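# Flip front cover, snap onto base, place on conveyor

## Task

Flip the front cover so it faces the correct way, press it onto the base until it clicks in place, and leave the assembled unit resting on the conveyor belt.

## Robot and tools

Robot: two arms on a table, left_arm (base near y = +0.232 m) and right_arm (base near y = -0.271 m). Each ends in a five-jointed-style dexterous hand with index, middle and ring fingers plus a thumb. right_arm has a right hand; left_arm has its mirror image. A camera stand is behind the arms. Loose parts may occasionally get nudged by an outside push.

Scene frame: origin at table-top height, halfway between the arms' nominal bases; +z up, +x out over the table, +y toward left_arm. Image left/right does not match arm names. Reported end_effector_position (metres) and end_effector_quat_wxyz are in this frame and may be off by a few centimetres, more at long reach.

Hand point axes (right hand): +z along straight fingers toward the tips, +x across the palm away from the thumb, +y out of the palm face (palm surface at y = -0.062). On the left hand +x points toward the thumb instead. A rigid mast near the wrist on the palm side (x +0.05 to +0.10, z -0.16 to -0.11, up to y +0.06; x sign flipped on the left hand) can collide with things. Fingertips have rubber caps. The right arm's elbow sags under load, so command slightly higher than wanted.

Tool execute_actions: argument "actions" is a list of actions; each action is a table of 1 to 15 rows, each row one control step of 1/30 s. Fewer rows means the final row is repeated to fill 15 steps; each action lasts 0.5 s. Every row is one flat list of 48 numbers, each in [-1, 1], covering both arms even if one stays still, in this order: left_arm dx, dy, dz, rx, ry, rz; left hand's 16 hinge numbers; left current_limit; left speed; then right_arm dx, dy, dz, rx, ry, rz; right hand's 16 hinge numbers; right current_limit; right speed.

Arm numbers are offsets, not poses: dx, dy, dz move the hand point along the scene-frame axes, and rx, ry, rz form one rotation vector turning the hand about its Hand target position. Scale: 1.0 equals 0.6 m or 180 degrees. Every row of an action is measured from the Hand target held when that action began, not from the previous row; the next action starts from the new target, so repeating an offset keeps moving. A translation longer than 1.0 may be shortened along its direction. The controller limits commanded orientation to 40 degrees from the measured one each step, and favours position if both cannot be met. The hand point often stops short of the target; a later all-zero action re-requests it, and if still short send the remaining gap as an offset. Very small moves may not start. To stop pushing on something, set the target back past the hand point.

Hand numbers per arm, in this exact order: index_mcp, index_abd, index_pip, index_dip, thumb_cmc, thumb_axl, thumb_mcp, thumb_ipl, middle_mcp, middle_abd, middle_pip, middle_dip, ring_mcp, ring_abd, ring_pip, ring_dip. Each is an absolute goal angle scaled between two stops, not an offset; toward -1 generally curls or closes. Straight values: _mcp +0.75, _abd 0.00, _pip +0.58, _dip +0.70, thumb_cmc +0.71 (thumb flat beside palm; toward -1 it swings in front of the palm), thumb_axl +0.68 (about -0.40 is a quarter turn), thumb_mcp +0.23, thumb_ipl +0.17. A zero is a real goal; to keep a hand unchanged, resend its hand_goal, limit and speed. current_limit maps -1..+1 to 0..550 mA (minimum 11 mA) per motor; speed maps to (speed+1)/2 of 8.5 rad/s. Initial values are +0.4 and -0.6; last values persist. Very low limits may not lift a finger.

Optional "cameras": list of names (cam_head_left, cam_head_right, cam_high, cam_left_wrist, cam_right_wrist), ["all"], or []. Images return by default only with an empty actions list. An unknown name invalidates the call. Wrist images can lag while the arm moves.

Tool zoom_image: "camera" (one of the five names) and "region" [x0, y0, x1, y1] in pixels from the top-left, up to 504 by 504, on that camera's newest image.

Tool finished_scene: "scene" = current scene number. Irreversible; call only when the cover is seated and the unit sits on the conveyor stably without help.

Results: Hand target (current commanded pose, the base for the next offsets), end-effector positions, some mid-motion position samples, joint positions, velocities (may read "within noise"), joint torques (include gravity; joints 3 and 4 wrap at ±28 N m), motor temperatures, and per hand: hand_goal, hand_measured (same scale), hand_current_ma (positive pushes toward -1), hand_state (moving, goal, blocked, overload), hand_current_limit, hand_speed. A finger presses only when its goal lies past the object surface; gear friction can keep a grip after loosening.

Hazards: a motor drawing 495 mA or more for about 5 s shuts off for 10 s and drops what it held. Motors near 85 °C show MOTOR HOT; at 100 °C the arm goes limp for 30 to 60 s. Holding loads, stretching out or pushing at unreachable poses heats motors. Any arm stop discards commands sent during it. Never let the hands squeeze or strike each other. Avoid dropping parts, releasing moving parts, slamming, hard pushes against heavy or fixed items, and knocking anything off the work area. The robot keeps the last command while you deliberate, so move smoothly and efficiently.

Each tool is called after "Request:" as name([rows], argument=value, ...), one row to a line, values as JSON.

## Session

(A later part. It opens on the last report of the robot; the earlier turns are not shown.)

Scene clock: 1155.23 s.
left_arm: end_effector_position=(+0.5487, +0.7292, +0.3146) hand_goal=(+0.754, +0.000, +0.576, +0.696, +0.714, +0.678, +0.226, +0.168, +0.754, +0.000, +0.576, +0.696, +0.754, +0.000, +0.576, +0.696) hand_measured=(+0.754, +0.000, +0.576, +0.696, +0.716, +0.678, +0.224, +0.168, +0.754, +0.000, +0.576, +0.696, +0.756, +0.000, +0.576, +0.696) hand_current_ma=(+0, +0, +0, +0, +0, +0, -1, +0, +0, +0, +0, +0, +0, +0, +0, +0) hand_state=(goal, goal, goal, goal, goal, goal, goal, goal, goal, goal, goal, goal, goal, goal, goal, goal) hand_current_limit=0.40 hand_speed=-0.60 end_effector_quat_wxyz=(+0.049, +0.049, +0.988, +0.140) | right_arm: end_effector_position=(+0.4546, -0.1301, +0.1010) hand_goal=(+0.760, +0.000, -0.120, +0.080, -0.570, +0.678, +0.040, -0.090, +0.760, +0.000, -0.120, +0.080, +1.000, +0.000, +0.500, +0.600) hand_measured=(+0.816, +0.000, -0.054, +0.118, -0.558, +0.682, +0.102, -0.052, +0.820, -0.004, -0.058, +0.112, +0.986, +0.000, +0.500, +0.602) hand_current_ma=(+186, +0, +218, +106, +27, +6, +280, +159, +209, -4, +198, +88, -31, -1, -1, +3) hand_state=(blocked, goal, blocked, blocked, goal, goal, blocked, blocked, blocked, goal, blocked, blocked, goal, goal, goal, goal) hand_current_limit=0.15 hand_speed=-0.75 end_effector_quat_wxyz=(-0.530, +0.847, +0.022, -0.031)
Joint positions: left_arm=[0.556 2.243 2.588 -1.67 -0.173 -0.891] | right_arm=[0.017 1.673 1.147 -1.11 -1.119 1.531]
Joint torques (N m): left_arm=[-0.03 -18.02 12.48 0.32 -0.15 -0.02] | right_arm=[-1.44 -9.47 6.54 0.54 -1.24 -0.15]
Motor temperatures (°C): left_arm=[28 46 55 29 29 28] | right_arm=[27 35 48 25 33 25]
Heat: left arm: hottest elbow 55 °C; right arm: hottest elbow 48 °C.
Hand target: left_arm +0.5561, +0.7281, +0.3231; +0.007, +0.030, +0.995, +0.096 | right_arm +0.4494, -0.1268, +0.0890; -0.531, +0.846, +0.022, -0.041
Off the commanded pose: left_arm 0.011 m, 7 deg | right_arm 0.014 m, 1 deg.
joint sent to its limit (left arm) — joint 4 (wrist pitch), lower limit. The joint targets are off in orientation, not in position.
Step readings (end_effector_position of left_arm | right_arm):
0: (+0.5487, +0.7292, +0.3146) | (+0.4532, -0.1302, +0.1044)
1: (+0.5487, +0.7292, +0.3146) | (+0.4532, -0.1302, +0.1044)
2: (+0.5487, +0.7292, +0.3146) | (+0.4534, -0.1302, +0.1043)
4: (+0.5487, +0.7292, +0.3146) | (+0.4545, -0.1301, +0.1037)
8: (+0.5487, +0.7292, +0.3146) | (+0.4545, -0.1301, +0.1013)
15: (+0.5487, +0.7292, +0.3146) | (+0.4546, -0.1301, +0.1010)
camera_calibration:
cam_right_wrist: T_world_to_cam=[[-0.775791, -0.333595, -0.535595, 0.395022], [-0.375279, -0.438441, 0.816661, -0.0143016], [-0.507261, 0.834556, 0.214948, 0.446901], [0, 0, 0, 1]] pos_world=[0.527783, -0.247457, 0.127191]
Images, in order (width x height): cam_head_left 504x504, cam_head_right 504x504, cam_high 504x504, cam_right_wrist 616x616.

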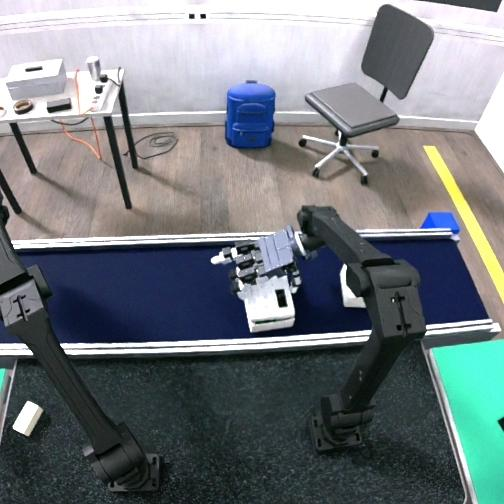

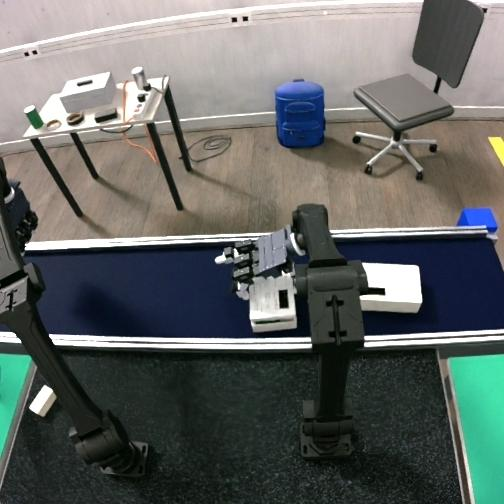

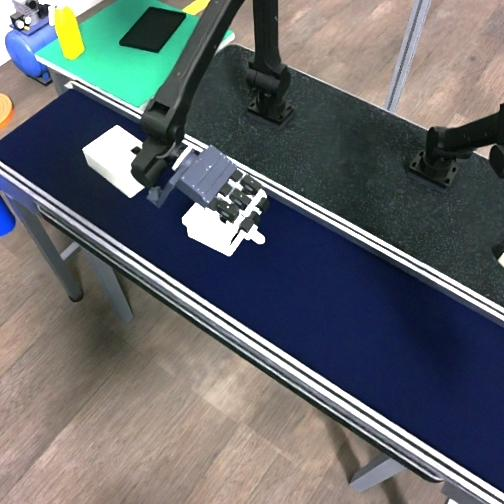

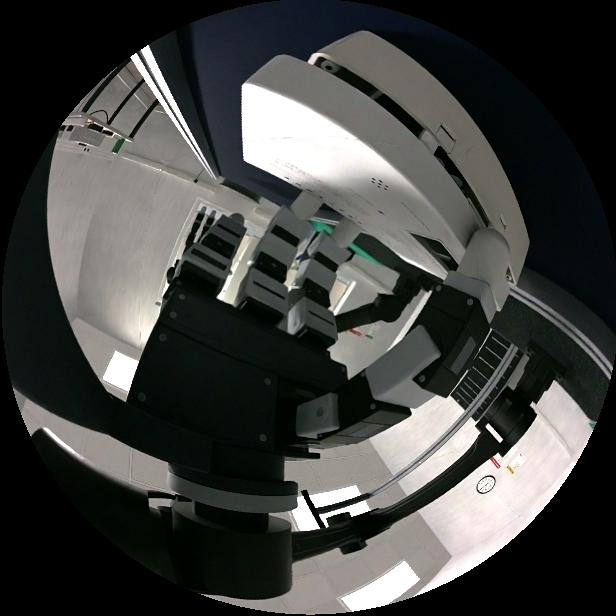

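Request:
execute_actions([
  [[0,0,0,0,0,0,0.754,0,0.576,0.696,0.714,0.678,0.226,0.168,0.754,0,0.576,0.696,0.754,0,0.576,0.696,0.4,-0.6,-0.012,-0.001,0.003,0,0,0,0.76,0,-0.12,0.08,-0.571,0.678,0.04,-0.09,0.76,0,-0.12,0.08,1.0,0,0.5,0.6,0.15,-0.75]],
], cameras=["cam_head_left","cam_high","cam_right_wrist"])

Request:
zoom_image(camera="cam_head_left", region=[235, 285, 305, 335])

Request:
zoom_image(camera="cam_right_wrist", region=[300, 20, 560, 300])

Request:
zoom_image(camera="cam_high", region=[175, 195, 245, 265])

Scene clock: 1179.20 s.
left_arm: end_effector_position=(+0.5487, +0.7292, +0.3146) hand_goal=(+0.754, +0.000, +0.576, +0.696, +0.714, +0.678, +0.226, +0.168, +0.754, +0.000, +0.576, +0.696, +0.754, +0.000, +0.576, +0.696) hand_measured=(+0.754, +0.000, +0.576, +0.696, +0.716, +0.678, +0.224, +0.168, +0.754, +0.000, +0.576, +0.696, +0.756, +0.000, +0.576, +0.696) hand_current_ma=(+0, +0, +0, +0, +0, +0, -1, +0, +0, +0, +0, +0, +0, +0, +0, +0) hand_state=(goal, goal, goal, goal, goal, goal, goal, goal, goal, goal, goal, goal, goal, goal, goal, goal) hand_current_limit=0.40 hand_speed=-0.60 end_effector_quat_wxyz=(+0.049, +0.049, +0.988, +0.140) | right_arm: end_effector_position=(+0.4517, -0.1297, +0.1001) hand_goal=(+0.760, +0.000, -0.120, +0.080, -0.570, +0.678, +0.040, -0.090, +0.760, +0.000, -0.120, +0.080, +1.000, +0.000, +0.500, +0.600) hand_measured=(+0.816, +0.000, -0.056, +0.110, -0.570, +0.680, +0.106, -0.052, +0.820, -0.004, -0.058, +0.112, +0.986, +0.000, +0.500, +0.602) hand_current_ma=(+186, +0, +208, +78, +0, +4, +297, +159, +208, -4, +198, +88, -31, -1, -1, +3) hand_state=(blocked, goal, blocked, blocked, goal, goal, blocked, blocked, blocked, goal, blocked, blocked, goal, goal, goal, goal) hand_current_limit=0.15 hand_speed=-0.75 end_effector_quat_wxyz=(-0.532, +0.846, +0.021, -0.033)
Joint positions: left_arm=[0.556 2.243 2.588 -1.67 -0.173 -0.891] | right_arm=[0.017 1.671 1.14 -1.11 -1.122 1.531]
Joint torques (N m): left_arm=[0.03 -18.02 12.46 0.32 -0.15 -0.02] | right_arm=[-1.55 -10.7 5.48 0.51 -1.1 -0.16]
Motor temperatures (°C): left_arm=[28 46 55 29 29 28] | right_arm=[27 35 48 25 34 25]
Heat: left arm: hottest elbow 55 °C; right arm: hottest elbow 48 °C.
Hand target: left_arm +0.5561, +0.7281, +0.3231; +0.007, +0.030, +0.995, +0.096 | right_arm +0.4421, -0.1274, +0.0906; -0.531, +0.846, +0.022, -0.041
Off the commanded pose: left_arm 0.011 m, 7 deg | right_arm 0.013 m, 1 deg.
joint sent to its limit (left arm) — joint 4 (wrist pitch), lower limit. The joint targets are off in orientation, not in position.
Step readings (end_effector_position of left_arm | right_arm):
0: (+0.5487, +0.7292, +0.3146) | (+0.4546, -0.1301, +0.1010)
1: (+0.5487, +0.7292, +0.3146) | (+0.4546, -0.1301, +0.1010)
2: (+0.5487, +0.7292, +0.3146) | (+0.4543, -0.1301, +0.1008)
4: (+0.5487, +0.7292, +0.3146) | (+0.4535, -0.1299, +0.1004)
8: (+0.5487, +0.7292, +0.3146) | (+0.4524, -0.1297, +0.1001)
15: (+0.5487, +0.7292, +0.3146) | (+0.4518, -0.1297, +0.1002)
camera_calibration:
cam_right_wrist: T_world_to_cam=[[-0.778854, -0.331728, -0.5323, 0.39364], [-0.370847, -0.440879, 0.817373, -0.0168775], [-0.505826, 0.834016, 0.22036, 0.444106], [0, 0, 0, 1]] pos_world=[0.524969, -0.24725, 0.125467]
Images, in order (width x height): cam_head_left 504x504, cam_high 504x504, cam_right_wrist 616x616.

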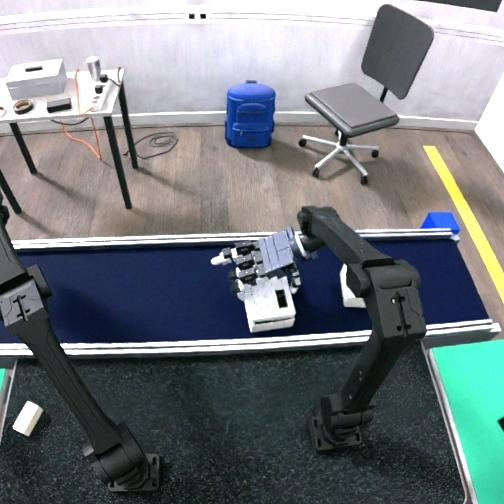

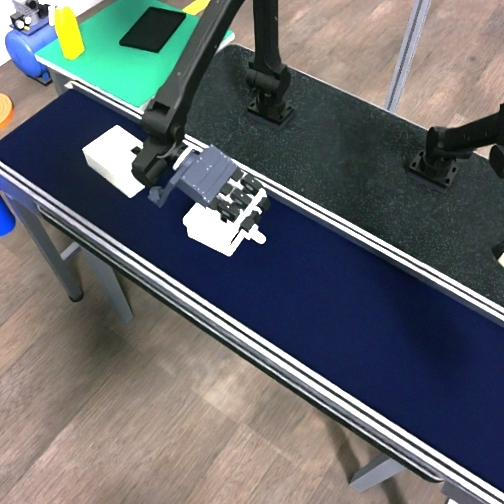

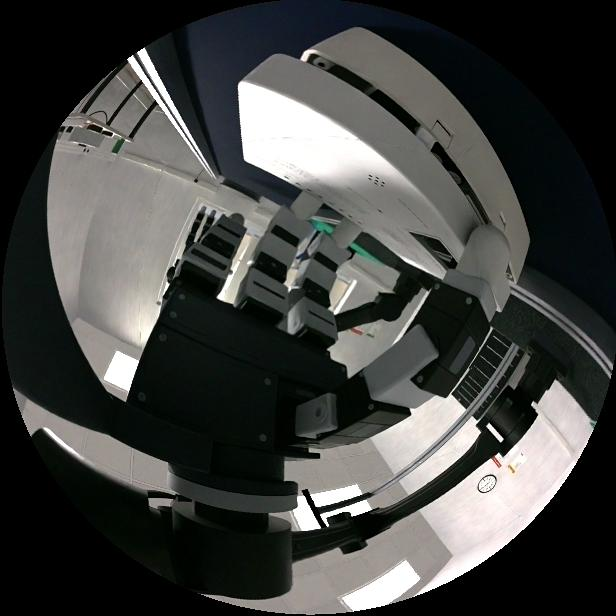

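Scaled by 7.200.

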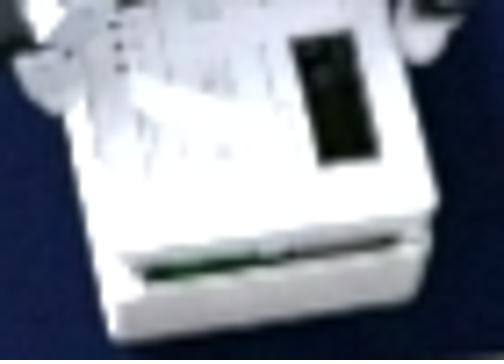

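Scaled by 1.800 from the camera's 616x616 image, which has a finer 880x880 frame.

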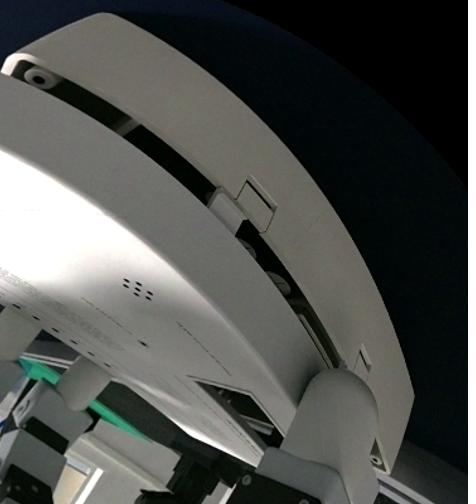

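Scaled by 7.200.

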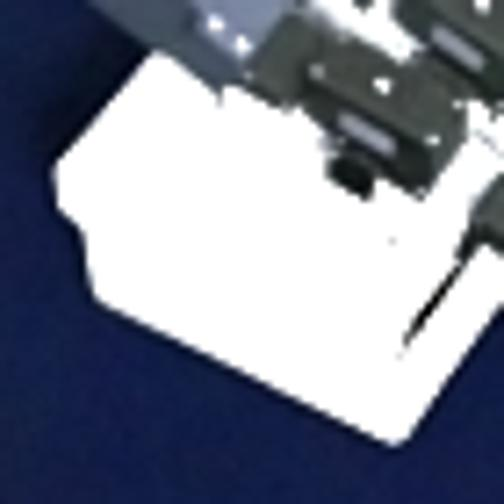

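Request:
zoom_image(camera="cam_right_wrist", region=[400, 90, 530, 220])

Request:
zoom_image(camera="cam_right_wrist", region=[240, 20, 400, 180])

Scaled by 3.877 from the camera's 616x616 image, which has a finer 880x880 frame.

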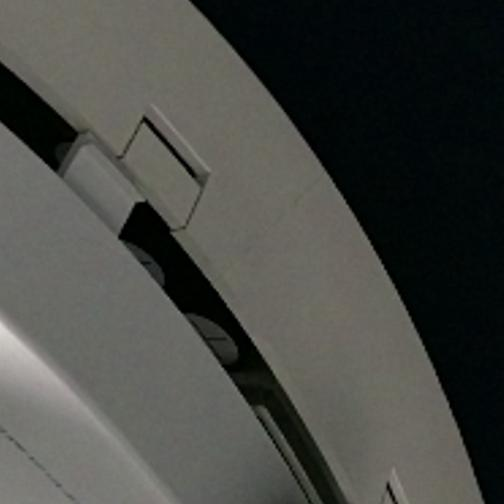

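Scaled by 3.150 from the camera's 616x616 image, which has a finer 880x880 frame.

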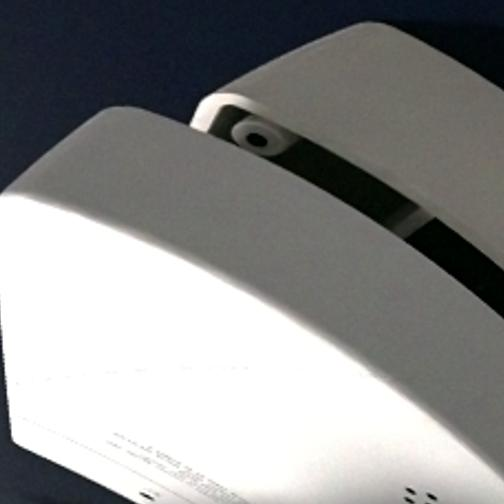

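Request:
execute_actions([
  [[0,0,0,0,0,0,0.754,0,0.576,0.696,0.714,0.678,0.226,0.168,0.754,0,0.576,0.696,0.754,0,0.576,0.696,0.4,-0.6,-0.004,-0.001,0.022,0,0,0,0.76,0,-0.12,0.08,-0.571,0.678,0.04,-0.09,0.76,0,-0.12,0.08,1.0,0,0.5,0.6,0.15,-0.75]],
], cameras=["cam_head_left","cam_right_wrist"])

Request:
zoom_image(camera="cam_right_wrist", region=[400, 90, 530, 220])

Scene clock: 1194.40 s.
left_arm: end_effector_position=(+0.5487, +0.7292, +0.3146) hand_goal=(+0.754, +0.000, +0.576, +0.696, +0.714, +0.678, +0.226, +0.168, +0.754, +0.000, +0.576, +0.696, +0.754, +0.000, +0.576, +0.696) hand_measured=(+0.754, +0.000, +0.576, +0.696, +0.716, +0.678, +0.224, +0.168, +0.754, +0.000, +0.576, +0.696, +0.756, +0.000, +0.576, +0.696) hand_current_ma=(+0, +0, +0, +0, +0, +0, -1, +0, +0, +0, +0, +0, +0, +0, +0, +0) hand_state=(goal, goal, goal, goal, goal, goal, goal, goal, goal, goal, goal, goal, goal, goal, goal, goal) hand_current_limit=0.40 hand_speed=-0.60 end_effector_quat_wxyz=(+0.049, +0.049, +0.988, +0.140) | right_arm: end_effector_position=(+0.4483, -0.1299, +0.1012) hand_goal=(+0.760, +0.000, -0.120, +0.080, -0.570, +0.678, +0.040, -0.090, +0.760, +0.000, -0.120, +0.080, +1.000, +0.000, +0.500, +0.600) hand_measured=(+0.816, +0.000, -0.056, +0.110, -0.564, +0.680, +0.106, -0.052, +0.820, -0.004, -0.058, +0.112, +0.986, +0.000, +0.500, +0.602) hand_current_ma=(+186, +0, +208, +78, +13, +4, +297, +160, +203, -4, +198, +88, -31, -1, -1, +3) hand_state=(blocked, goal, blocked, blocked, goal, goal, blocked, blocked, blocked, goal, blocked, blocked, goal, goal, goal, goal) hand_current_limit=0.15 hand_speed=-0.75 end_effector_quat_wxyz=(-0.531, +0.846, +0.019, -0.036)
Joint positions: left_arm=[0.556 2.243 2.588 -1.67 -0.173 -0.891] | right_arm=[0.017 1.666 1.136 -1.119 -1.122 1.53]
Joint torques (N m): left_arm=[0.03 -17.96 12.48 0.31 -0.15 -0.02] | right_arm=[-1.61 -12.1 6.6 -0.42 -1.09 -0.16]
Motor temperatures (°C): left_arm=[28 46 55 29 29 28] | right_arm=[27 35 47 25 33 25]
Heat: left arm: hottest elbow 55 °C; right arm: hottest elbow 47 °C.
Hand target: left_arm +0.5561, +0.7281, +0.3231; +0.007, +0.030, +0.995, +0.096 | right_arm +0.4398, -0.1280, +0.1039; -0.531, +0.846, +0.022, -0.041
Off the commanded pose: left_arm 0.011 m, 7 deg | right_arm 0.009 m, 1 deg.
joint sent to its limit (left arm) — joint 4 (wrist pitch), lower limit. The joint targets are off in orientation, not in position.
Step readings (end_effector_position of left_arm | right_arm):
0: (+0.5487, +0.7292, +0.3146) | (+0.4517, -0.1297, +0.1001)
1: (+0.5487, +0.7292, +0.3146) | (+0.4517, -0.1297, +0.1002)
2: (+0.5487, +0.7292, +0.3146) | (+0.4517, -0.1297, +0.1004)
4: (+0.5487, +0.7292, +0.3146) | (+0.4515, -0.1297, +0.1012)
8: (+0.5487, +0.7292, +0.3146) | (+0.4488, -0.1299, +0.1013)
15: (+0.5487, +0.7292, +0.3146) | (+0.4483, -0.1299, +0.1012)
camera_calibration:
cam_right_wrist: T_world_to_cam=[[-0.782614, -0.332168, -0.526478, 0.392665], [-0.364692, -0.440758, 0.820203, -0.0221761], [-0.504495, 0.833904, 0.223804, 0.441306], [0, 0, 0, 1]] pos_world=[0.521854, -0.24735, 0.126152]
Images, in order (width x height): cam_head_left 504x504, cam_right_wrist 616x616.

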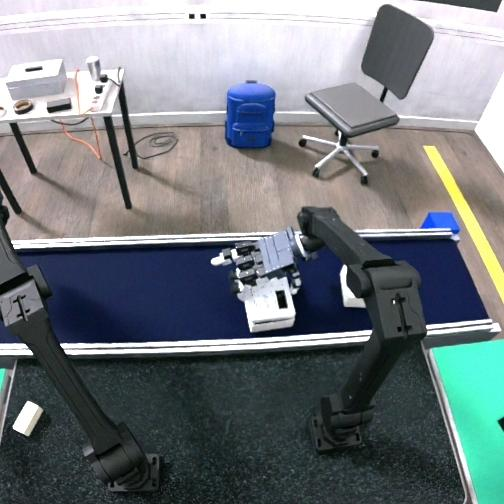

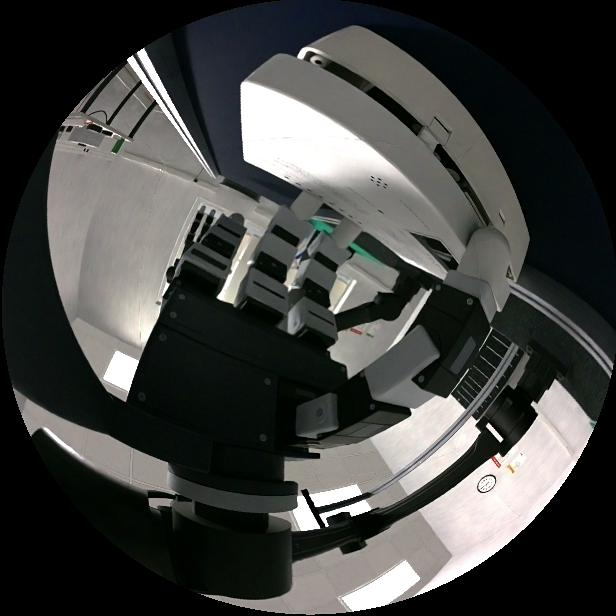

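Scaled by 3.877 from the camera's 616x616 image, which has a finer 880x880 frame.

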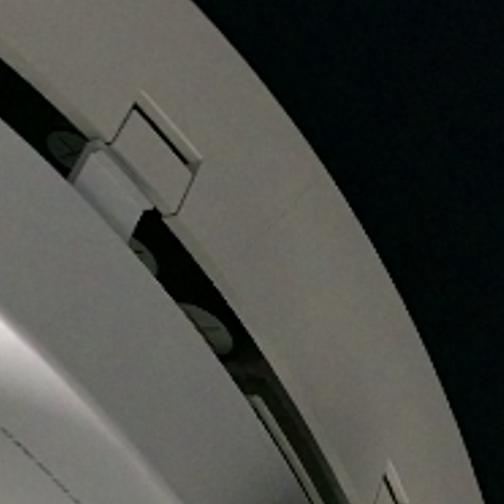

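Request:
zoom_image(camera="cam_right_wrist", region=[410, 105, 460, 155])

Request:
zoom_image(camera="cam_right_wrist", region=[460, 180, 530, 250])

Scaled by 10.080 from the camera's 616x616 image, which has a finer 880x880 frame.

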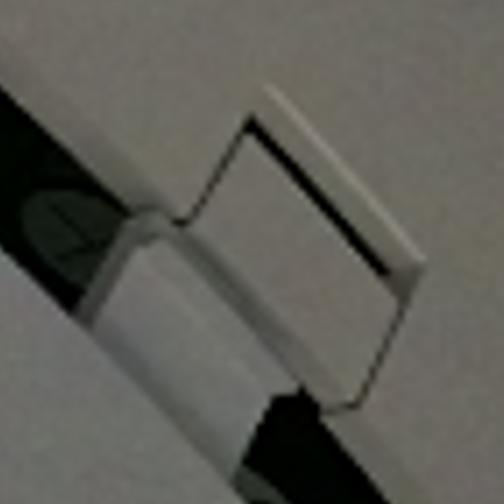

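Scaled by 7.200 from the camera's 616x616 image, which has a finer 880x880 frame.

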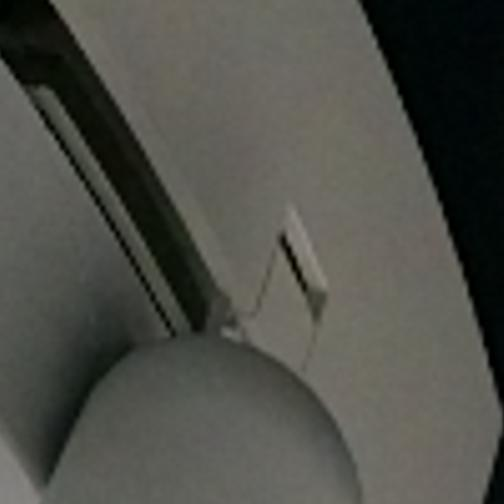

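Request:
execute_actions([
  [[0,0,0,0,0,0,0.754,0,0.576,0.696,0.714,0.678,0.226,0.168,0.754,0,0.576,0.696,0.754,0,0.576,0.696,0.4,-0.6,-0.003,0,-0.025,0,0,0,0.76,0,-0.12,0.08,-0.571,0.678,0.04,-0.09,0.76,0,-0.12,0.08,1.0,0,0.5,0.6,0.15,-0.75]],
], cameras=["cam_head_left","cam_right_wrist"])

Request:
zoom_image(camera="cam_right_wrist", region=[400, 90, 530, 220])

Scene clock: 1218.60 s.
left_arm: end_effector_position=(+0.5487, +0.7292, +0.3146) hand_goal=(+0.754, +0.000, +0.576, +0.696, +0.714, +0.678, +0.226, +0.168, +0.754, +0.000, +0.576, +0.696, +0.754, +0.000, +0.576, +0.696) hand_measured=(+0.754, +0.000, +0.576, +0.696, +0.716, +0.678, +0.224, +0.168, +0.754, +0.000, +0.576, +0.696, +0.756, +0.000, +0.576, +0.696) hand_current_ma=(+0, +0, +0, +0, +0, +0, -1, +0, +0, +0, +0, +0, +0, +0, +0, +0) hand_state=(goal, goal, goal, goal, goal, goal, goal, goal, goal, goal, goal, goal, goal, goal, goal, goal) hand_current_limit=0.40 hand_speed=-0.60 end_effector_quat_wxyz=(+0.049, +0.049, +0.988, +0.140) | right_arm: end_effector_position=(+0.4491, -0.1298, +0.1003) hand_goal=(+0.760, +0.000, -0.120, +0.080, -0.570, +0.678, +0.040, -0.090, +0.760, +0.000, -0.120, +0.080, +1.000, +0.000, +0.500, +0.600) hand_measured=(+0.816, +0.000, -0.056, +0.110, -0.564, +0.680, +0.106, -0.052, +0.818, -0.004, -0.058, +0.112, +0.986, +0.000, +0.500, +0.602) hand_current_ma=(+186, +0, +208, +78, +9, +4, +297, +160, +202, -6, +198, +88, -31, -1, -1, +3) hand_state=(blocked, goal, blocked, blocked, goal, goal, blocked, blocked, blocked, goal, blocked, blocked, goal, goal, goal, goal) hand_current_limit=0.15 hand_speed=-0.75 end_effector_quat_wxyz=(-0.532, +0.846, +0.023, -0.030)
Joint positions: left_arm=[0.556 2.243 2.588 -1.67 -0.173 -0.891] | right_arm=[0.017 1.661 1.128 -1.103 -1.123 1.529]
Joint torques (N m): left_arm=[0.03 -18.02 12.48 0.32 -0.15 -0.02] | right_arm=[-1.61 -10.34 5.24 0.46 -1.07 -0.16]
Motor temperatures (°C): left_arm=[28 47 55 29 29 28] | right_arm=[27 36 47 25 33 25]
Heat: left arm: hottest elbow 55 °C; right arm: hottest elbow 47 °C.
Hand target: left_arm +0.5561, +0.7281, +0.3231; +0.007, +0.030, +0.995, +0.096 | right_arm +0.4381, -0.1280, +0.0890; -0.531, +0.846, +0.022, -0.041
Off the commanded pose: left_arm 0.011 m, 7 deg | right_arm 0.016 m, 1 deg.
joint sent to its limit (left arm) — joint 4 (wrist pitch), lower limit. The joint targets are off in orientation, not in position.
Step readings (end_effector_position of left_arm | right_arm):
0: (+0.5487, +0.7292, +0.3146) | (+0.4483, -0.1299, +0.1012)
1: (+0.5487, +0.7292, +0.3146) | (+0.4483, -0.1299, +0.1012)
2: (+0.5487, +0.7292, +0.3146) | (+0.4479, -0.1299, +0.1009)
4: (+0.5487, +0.7292, +0.3146) | (+0.4476, -0.1300, +0.1006)
8: (+0.5487, +0.7292, +0.3146) | (+0.4480, -0.1299, +0.1004)
15: (+0.5487, +0.7292, +0.3146) | (+0.4489, -0.1298, +0.1002)
camera_calibration:
cam_right_wrist: T_world_to_cam=[[-0.77462, -0.331754, -0.538427, 0.390435], [-0.376489, -0.442171, 0.814089, -0.0153276], [-0.508154, 0.833321, 0.217612, 0.444002], [0, 0, 0, 1]] pos_world=[0.522289, -0.247246, 0.126078]
Images, in order (width x height): cam_head_left 504x504, cam_right_wrist 616x616.

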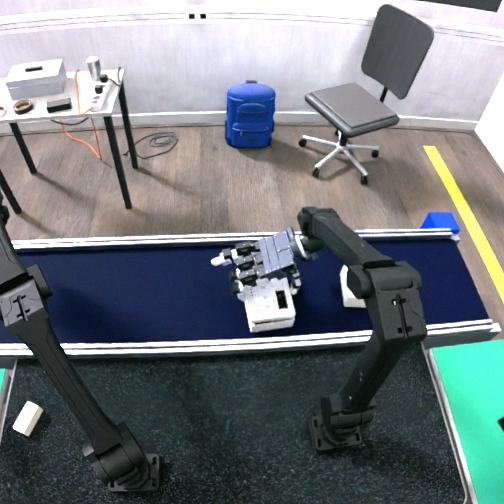

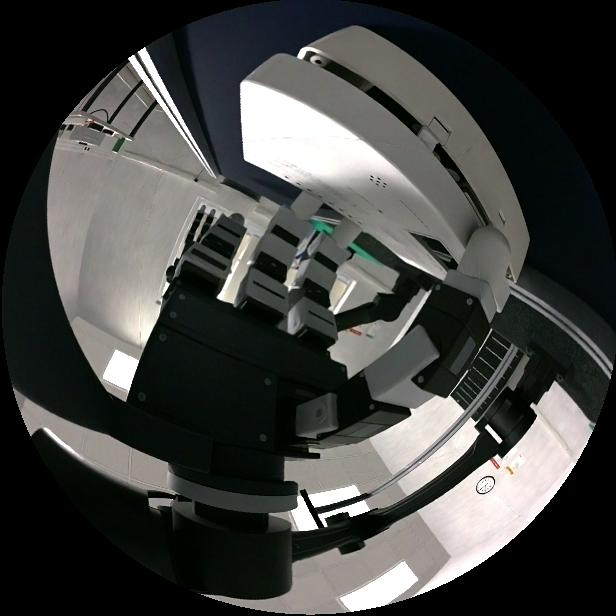

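Scaled by 3.877 from the camera's 616x616 image, which has a finer 880x880 frame.

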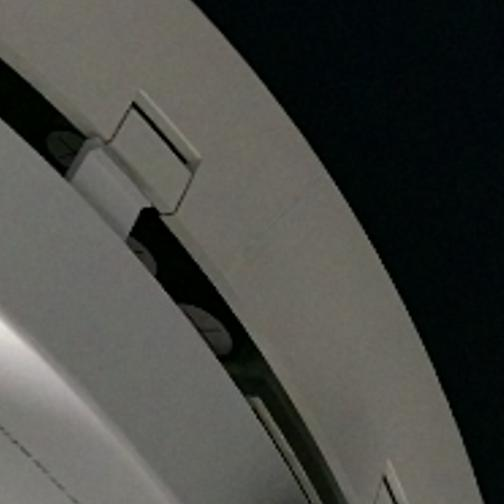

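Request:
execute_actions([
  [[0,0,0,0,0,0,0.754,0,0.576,0.696,0.714,0.678,0.226,0.168,0.754,0,0.576,0.696,0.754,0,0.576,0.696,0.4,-0.6,-0.002,0,-0.012,0,0,0,0.76,0,-0.12,0.08,-0.571,0.678,0.04,-0.09,0.76,0,-0.12,0.08,1.0,0,0.5,0.6,0.15,-0.75]],
], cameras=["cam_head_left","cam_right_wrist"])

Request:
zoom_image(camera="cam_right_wrist", region=[400, 90, 530, 220])

Scene clock: 1222.90 s.
left_arm: end_effector_position=(+0.5487, +0.7292, +0.3146) hand_goal=(+0.754, +0.000, +0.576, +0.696, +0.714, +0.678, +0.226, +0.168, +0.754, +0.000, +0.576, +0.696, +0.754, +0.000, +0.576, +0.696) hand_measured=(+0.754, +0.000, +0.576, +0.696, +0.716, +0.678, +0.224, +0.168, +0.754, +0.000, +0.576, +0.696, +0.756, +0.000, +0.576, +0.696) hand_current_ma=(+0, +0, +0, +0, +0, +0, -1, +0, +0, +0, +0, +0, +0, +0, +0, +0) hand_state=(goal, goal, goal, goal, goal, goal, goal, goal, goal, goal, goal, goal, goal, goal, goal, goal) hand_current_limit=0.40 hand_speed=-0.60 end_effector_quat_wxyz=(+0.049, +0.049, +0.988, +0.140) | right_arm: end_effector_position=(+0.4489, -0.1293, +0.0982) hand_goal=(+0.760, +0.000, -0.120, +0.080, -0.570, +0.678, +0.040, -0.090, +0.760, +0.000, -0.120, +0.080, +1.000, +0.000, +0.500, +0.600) hand_measured=(+0.816, +0.000, -0.056, +0.108, -0.564, +0.680, +0.106, -0.052, +0.818, -0.004, -0.058, +0.112, +0.986, +0.000, +0.500, +0.602) hand_current_ma=(+186, +0, +208, +76, +9, +4, +300, +160, +200, -6, +198, +88, -31, -1, -1, +3) hand_state=(blocked, goal, blocked, blocked, goal, goal, blocked, blocked, blocked, goal, blocked, blocked, goal, goal, goal, goal) hand_current_limit=0.15 hand_speed=-0.75 end_effector_quat_wxyz=(-0.533, +0.845, +0.025, -0.027)
Joint positions: left_arm=[0.556 2.243 2.588 -1.67 -0.173 -0.891] | right_arm=[0.017 1.66 1.12 -1.088 -1.126 1.529]
Joint torques (N m): left_arm=[-0.03 -18.02 12.48 0.32 -0.15 -0.02] | right_arm=[-1.61 -9.58 4.89 0.65 -0.94 -0.16]
Motor temperatures (°C): left_arm=[28 47 55 29 29 28] | right_arm=[27 36 47 25 33 25]
Heat: left arm: hottest elbow 55 °C; right arm: hottest elbow 47 °C.
Hand target: left_arm +0.5561, +0.7281, +0.3231; +0.007, +0.030, +0.995, +0.096 | right_arm +0.4369, -0.1280, +0.0818; -0.531, +0.846, +0.022, -0.041
Off the commanded pose: left_arm 0.011 m, 7 deg | right_arm 0.020 m, 2 deg.
joint sent to its limit (left arm) — joint 4 (wrist pitch), lower limit. The joint targets are off in orientation, not in position.
Step readings (end_effector_position of left_arm | right_arm):
0: (+0.5487, +0.7292, +0.3146) | (+0.4491, -0.1298, +0.1003)
1: (+0.5487, +0.7292, +0.3146) | (+0.4492, -0.1298, +0.1003)
2: (+0.5487, +0.7292, +0.3146) | (+0.4492, -0.1297, +0.1001)
4: (+0.5487, +0.7292, +0.3146) | (+0.4489, -0.1295, +0.0995)
8: (+0.5487, +0.7292, +0.3146) | (+0.4488, -0.1293, +0.0983)
15: (+0.5487, +0.7292, +0.3146) | (+0.4489, -0.1293, +0.0982)
camera_calibration:
cam_right_wrist: T_world_to_cam=[[-0.770861, -0.329434, -0.545204, 0.388646], [-0.382372, -0.445237, 0.809664, -0.0108015], [-0.509475, 0.832609, 0.217249, 0.44446], [0, 0, 0, 1]] pos_world=[0.521904, -0.246838, 0.124078]
Images, in order (width x height): cam_head_left 504x504, cam_right_wrist 616x616.

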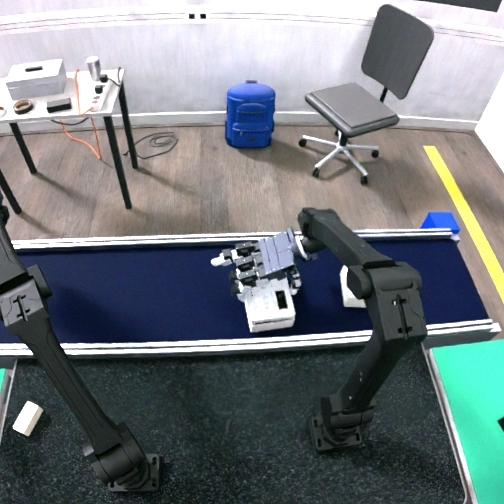

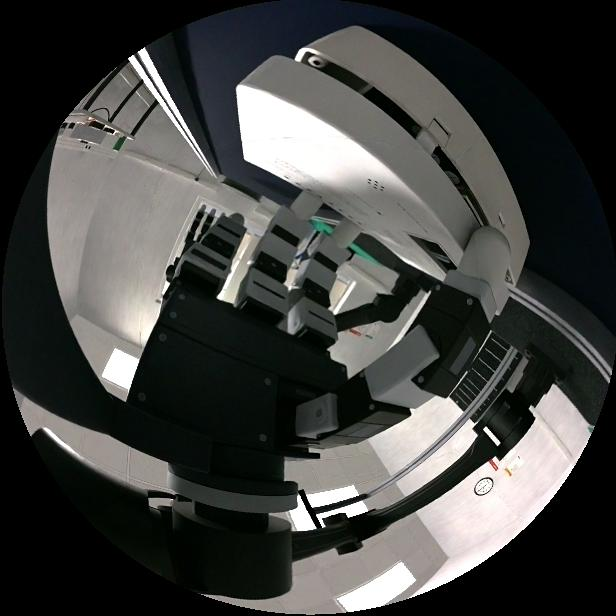

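Scaled by 3.877 from the camera's 616x616 image, which has a finer 880x880 frame.

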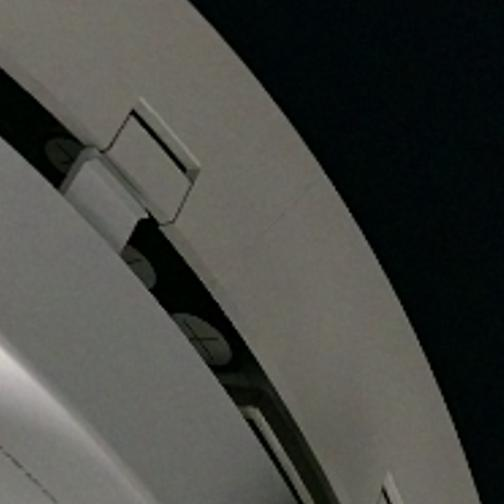

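Request:
execute_actions([
  [[0,0,0,0,0,0,0.754,0,0.576,0.696,0.714,0.678,0.226,0.168,0.754,0,0.576,0.696,0.754,0,0.576,0.696,0.4,-0.6,0,0.006,0.03,0,0,0,0.76,0,-0.12,0.08,-0.571,0.678,0.04,-0.09,0.76,0,-0.12,0.08,1.0,0,0.5,0.6,0.15,-0.75]],
], cameras=["cam_head_left","cam_right_wrist"])

Request:
zoom_image(camera="cam_right_wrist", region=[400, 90, 530, 220])

Scene clock: 1229.03 s.
left_arm: end_effector_position=(+0.5487, +0.7292, +0.3146) hand_goal=(+0.754, +0.000, +0.576, +0.696, +0.714, +0.678, +0.226, +0.168, +0.754, +0.000, +0.576, +0.696, +0.754, +0.000, +0.576, +0.696) hand_measured=(+0.754, +0.000, +0.576, +0.696, +0.716, +0.678, +0.224, +0.168, +0.754, +0.000, +0.576, +0.696, +0.756, +0.000, +0.576, +0.696) hand_current_ma=(+0, +0, +0, +0, +0, +0, -1, +0, +0, +0, +0, +0, +0, +0, +0, +0) hand_state=(goal, goal, goal, goal, goal, goal, goal, goal, goal, goal, goal, goal, goal, goal, goal, goal) hand_current_limit=0.40 hand_speed=-0.60 end_effector_quat_wxyz=(+0.049, +0.049, +0.988, +0.140) | right_arm: end_effector_position=(+0.4476, -0.1283, +0.0993) hand_goal=(+0.760, +0.000, -0.120, +0.080, -0.570, +0.678, +0.040, -0.090, +0.760, +0.000, -0.120, +0.080, +1.000, +0.000, +0.500, +0.600) hand_measured=(+0.816, +0.000, -0.056, +0.108, -0.564, +0.680, +0.106, -0.052, +0.818, -0.004, -0.058, +0.112, +0.986, +0.000, +0.500, +0.602) hand_current_ma=(+186, +0, +208, +76, +11, +4, +303, +160, +199, -6, +198, +88, -31, -1, -1, +3) hand_state=(blocked, goal, blocked, blocked, goal, goal, blocked, blocked, blocked, goal, blocked, blocked, goal, goal, goal, goal) hand_current_limit=0.15 hand_speed=-0.75 end_effector_quat_wxyz=(-0.532, +0.846, +0.026, -0.029)
Joint positions: left_arm=[0.556 2.243 2.588 -1.67 -0.173 -0.891] | right_arm=[0.02 1.657 1.12 -1.092 -1.124 1.529]
Joint torques (N m): left_arm=[0.03 -18.02 12.48 0.31 -0.15 -0.02] | right_arm=[-1.2 -11.52 6.56 -0.28 -1.07 0.05]
Motor temperatures (°C): left_arm=[28 47 55 29 29 28] | right_arm=[27 36 46 25 33 25]
Heat: left arm: hottest elbow 55 °C; right arm: hottest elbow 46 °C.
Hand target: left_arm +0.5561, +0.7281, +0.3231; +0.007, +0.030, +0.995, +0.096 | right_arm +0.4368, -0.1243, +0.0998; -0.531, +0.846, +0.022, -0.041
Off the commanded pose: left_arm 0.011 m, 7 deg | right_arm 0.011 m, 1 deg.
joint sent to its limit (left arm) — joint 4 (wrist pitch), lower limit. The joint targets are off in orientation, not in position.
Step readings (end_effector_position of left_arm | right_arm):
0: (+0.5487, +0.7292, +0.3146) | (+0.4489, -0.1293, +0.0982)
1: (+0.5487, +0.7292, +0.3146) | (+0.4488, -0.1293, +0.0982)
2: (+0.5487, +0.7292, +0.3146) | (+0.4488, -0.1291, +0.0985)
4: (+0.5487, +0.7292, +0.3146) | (+0.4487, -0.1286, +0.0991)
8: (+0.5487, +0.7292, +0.3146) | (+0.4481, -0.1282, +0.0991)
15: (+0.5487, +0.7292, +0.3146) | (+0.4477, -0.1283, +0.0993)
camera_calibration:
cam_right_wrist: T_world_to_cam=[[-0.770441, -0.333615, -0.543251, 0.387612], [-0.379782, -0.444247, 0.811425, -0.0129486], [-0.512041, 0.831472, 0.215565, 0.443909], [0, 0, 0, 1]] pos_world=[0.521014, -0.245536, 0.125387]
Images, in order (width x height): cam_head_left 504x504, cam_right_wrist 616x616.

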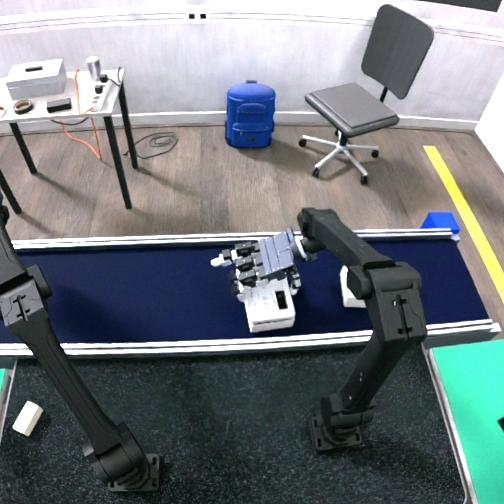

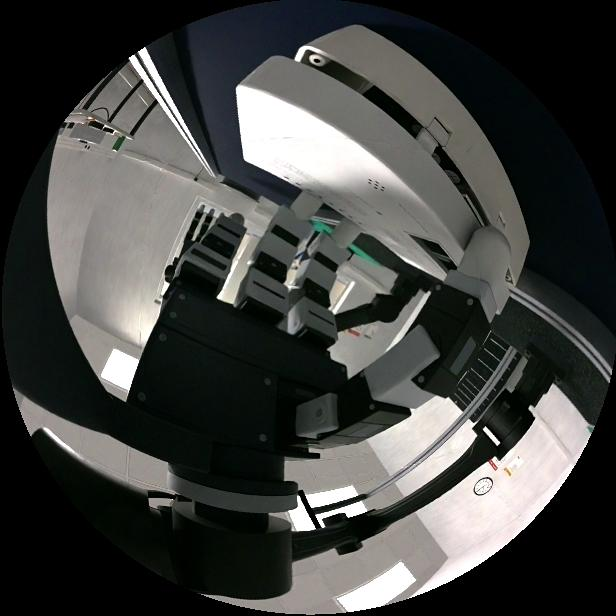

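Scaled by 3.877 from the camera's 616x616 image, which has a finer 880x880 frame.

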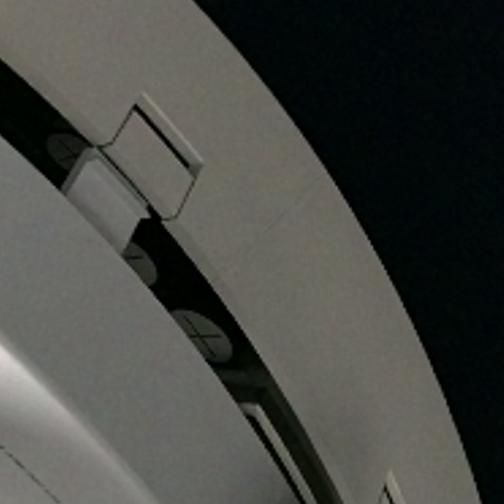

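Request:
execute_actions(actions=[])

Request:
zoom_image(camera="cam_right_wrist", region=[400, 90, 530, 220])

Request:
zoom_image(camera="cam_head_left", region=[225, 275, 315, 365])

Scene clock: 1244.30 s.
left_arm: end_effector_position=(+0.5487, +0.7292, +0.3146) hand_goal=(+0.754, +0.000, +0.576, +0.696, +0.714, +0.678, +0.226, +0.168, +0.754, +0.000, +0.576, +0.696, +0.754, +0.000, +0.576, +0.696) hand_measured=(+0.754, +0.000, +0.576, +0.696, +0.716, +0.678, +0.224, +0.168, +0.754, +0.000, +0.576, +0.696, +0.756, +0.000, +0.576, +0.696) hand_current_ma=(+0, +0, +0, +0, +0, +0, -1, +0, +0, +0, +0, +0, +0, +0, +0, +0) hand_state=(goal, goal, goal, goal, goal, goal, goal, goal, goal, goal, goal, goal, goal, goal, goal, goal) hand_current_limit=0.40 hand_speed=-0.60 end_effector_quat_wxyz=(+0.049, +0.049, +0.988, +0.140) | right_arm: end_effector_position=(+0.4476, -0.1283, +0.0993) hand_goal=(+0.760, +0.000, -0.120, +0.080, -0.570, +0.678, +0.040, -0.090, +0.760, +0.000, -0.120, +0.080, +1.000, +0.000, +0.500, +0.600) hand_measured=(+0.816, +0.000, -0.056, +0.108, -0.564, +0.680, +0.106, -0.052, +0.818, -0.004, -0.058, +0.112, +0.986, +0.000, +0.500, +0.602) hand_current_ma=(+186, +0, +208, +76, +11, +4, +303, +160, +199, -6, +198, +88, -31, -1, -1, +3) hand_state=(blocked, goal, blocked, blocked, goal, goal, blocked, blocked, blocked, goal, blocked, blocked, goal, goal, goal, goal) hand_current_limit=0.15 hand_speed=-0.75 end_effector_quat_wxyz=(-0.532, +0.846, +0.026, -0.029)
Joint positions: left_arm=[0.556 2.243 2.588 -1.67 -0.173 -0.891] | right_arm=[0.02 1.657 1.12 -1.092 -1.124 1.529]
Joint velocities: within noise
Joint torques (N m): left_arm=[-0.03 -18.02 12.48 0.29 -0.15 -0.02] | right_arm=[-1.2 -11.52 6.56 -0.29 -1.07 0.05]
Motor temperatures (°C): left_arm=[28 47 55 29 29 28] | right_arm=[27 36 46 25 33 25]
Heat: left arm: hottest elbow 55 °C; right arm: hottest elbow 46 °C.
Hand target: left_arm +0.5561, +0.7281, +0.3231; +0.007, +0.030, +0.995, +0.096 | right_arm +0.4368, -0.1243, +0.0998; -0.531, +0.846, +0.022, -0.041
Off the commanded pose: left_arm 0.011 m, 7 deg | right_arm 0.011 m, 1 deg.
camera_calibration:
cam_left_wrist: T_world_to_cam=[[0.70075, -0.699673, -0.139306, 0.139818], [-0.570978, -0.667121, 0.47847, 0.610127], [-0.427706, -0.255747, -0.866984, 0.824143], [0, 0, 0, 1]] pos_world=[0.602883, 0.715628, 0.442068]
cam_right_wrist: T_world_to_cam=[[-0.770441, -0.333615, -0.543251, 0.387612], [-0.379782, -0.444247, 0.811425, -0.0129486], [-0.512041, 0.831472, 0.215565, 0.443909], [0, 0, 0, 1]] pos_world=[0.521014, -0.245536, 0.125387]

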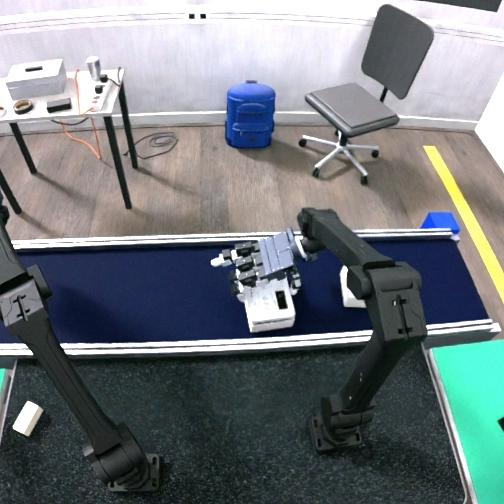

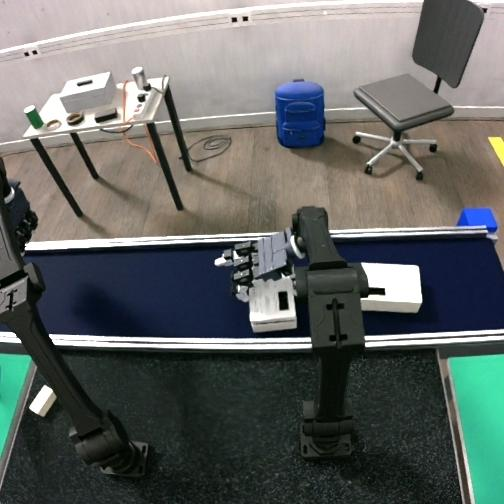

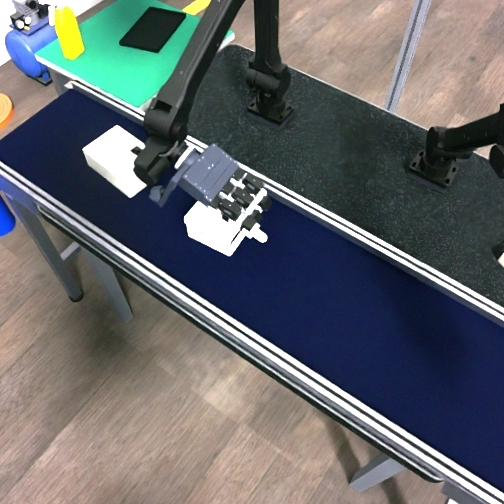

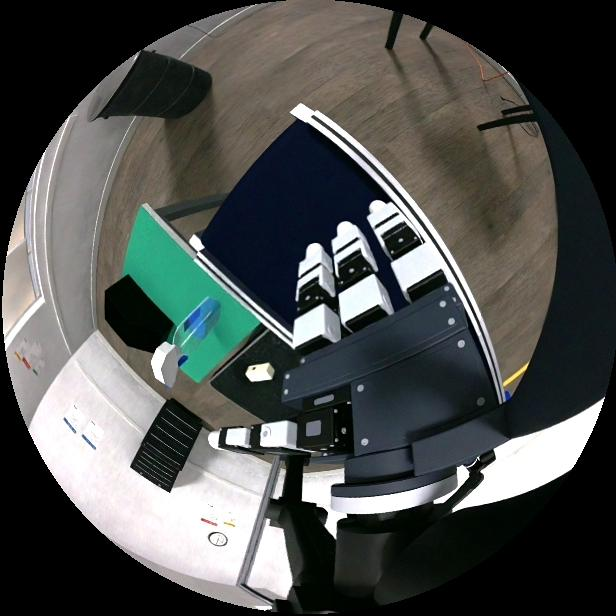

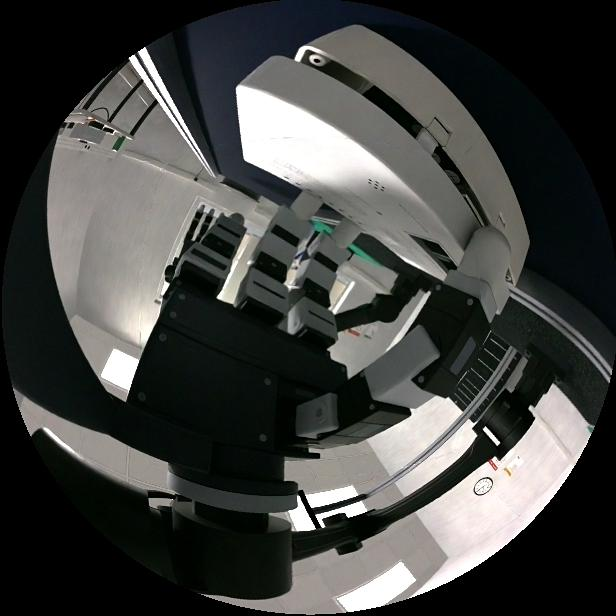

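Scaled by 3.877 from the camera's 616x616 image, which has a finer 880x880 frame.

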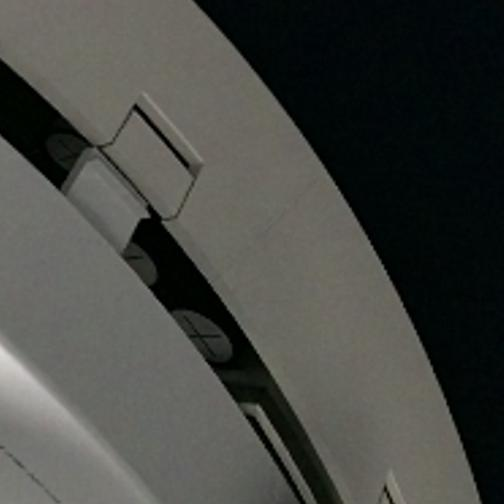

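Scaled by 5.600.

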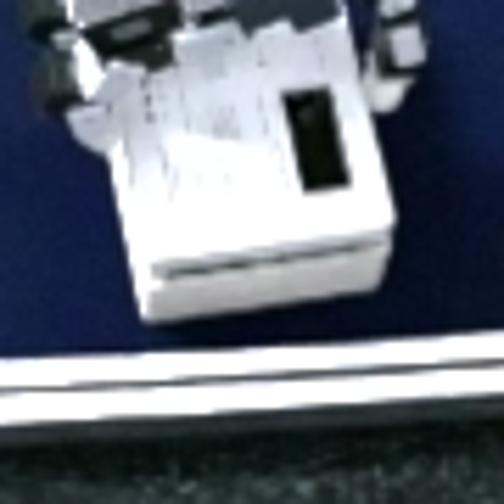

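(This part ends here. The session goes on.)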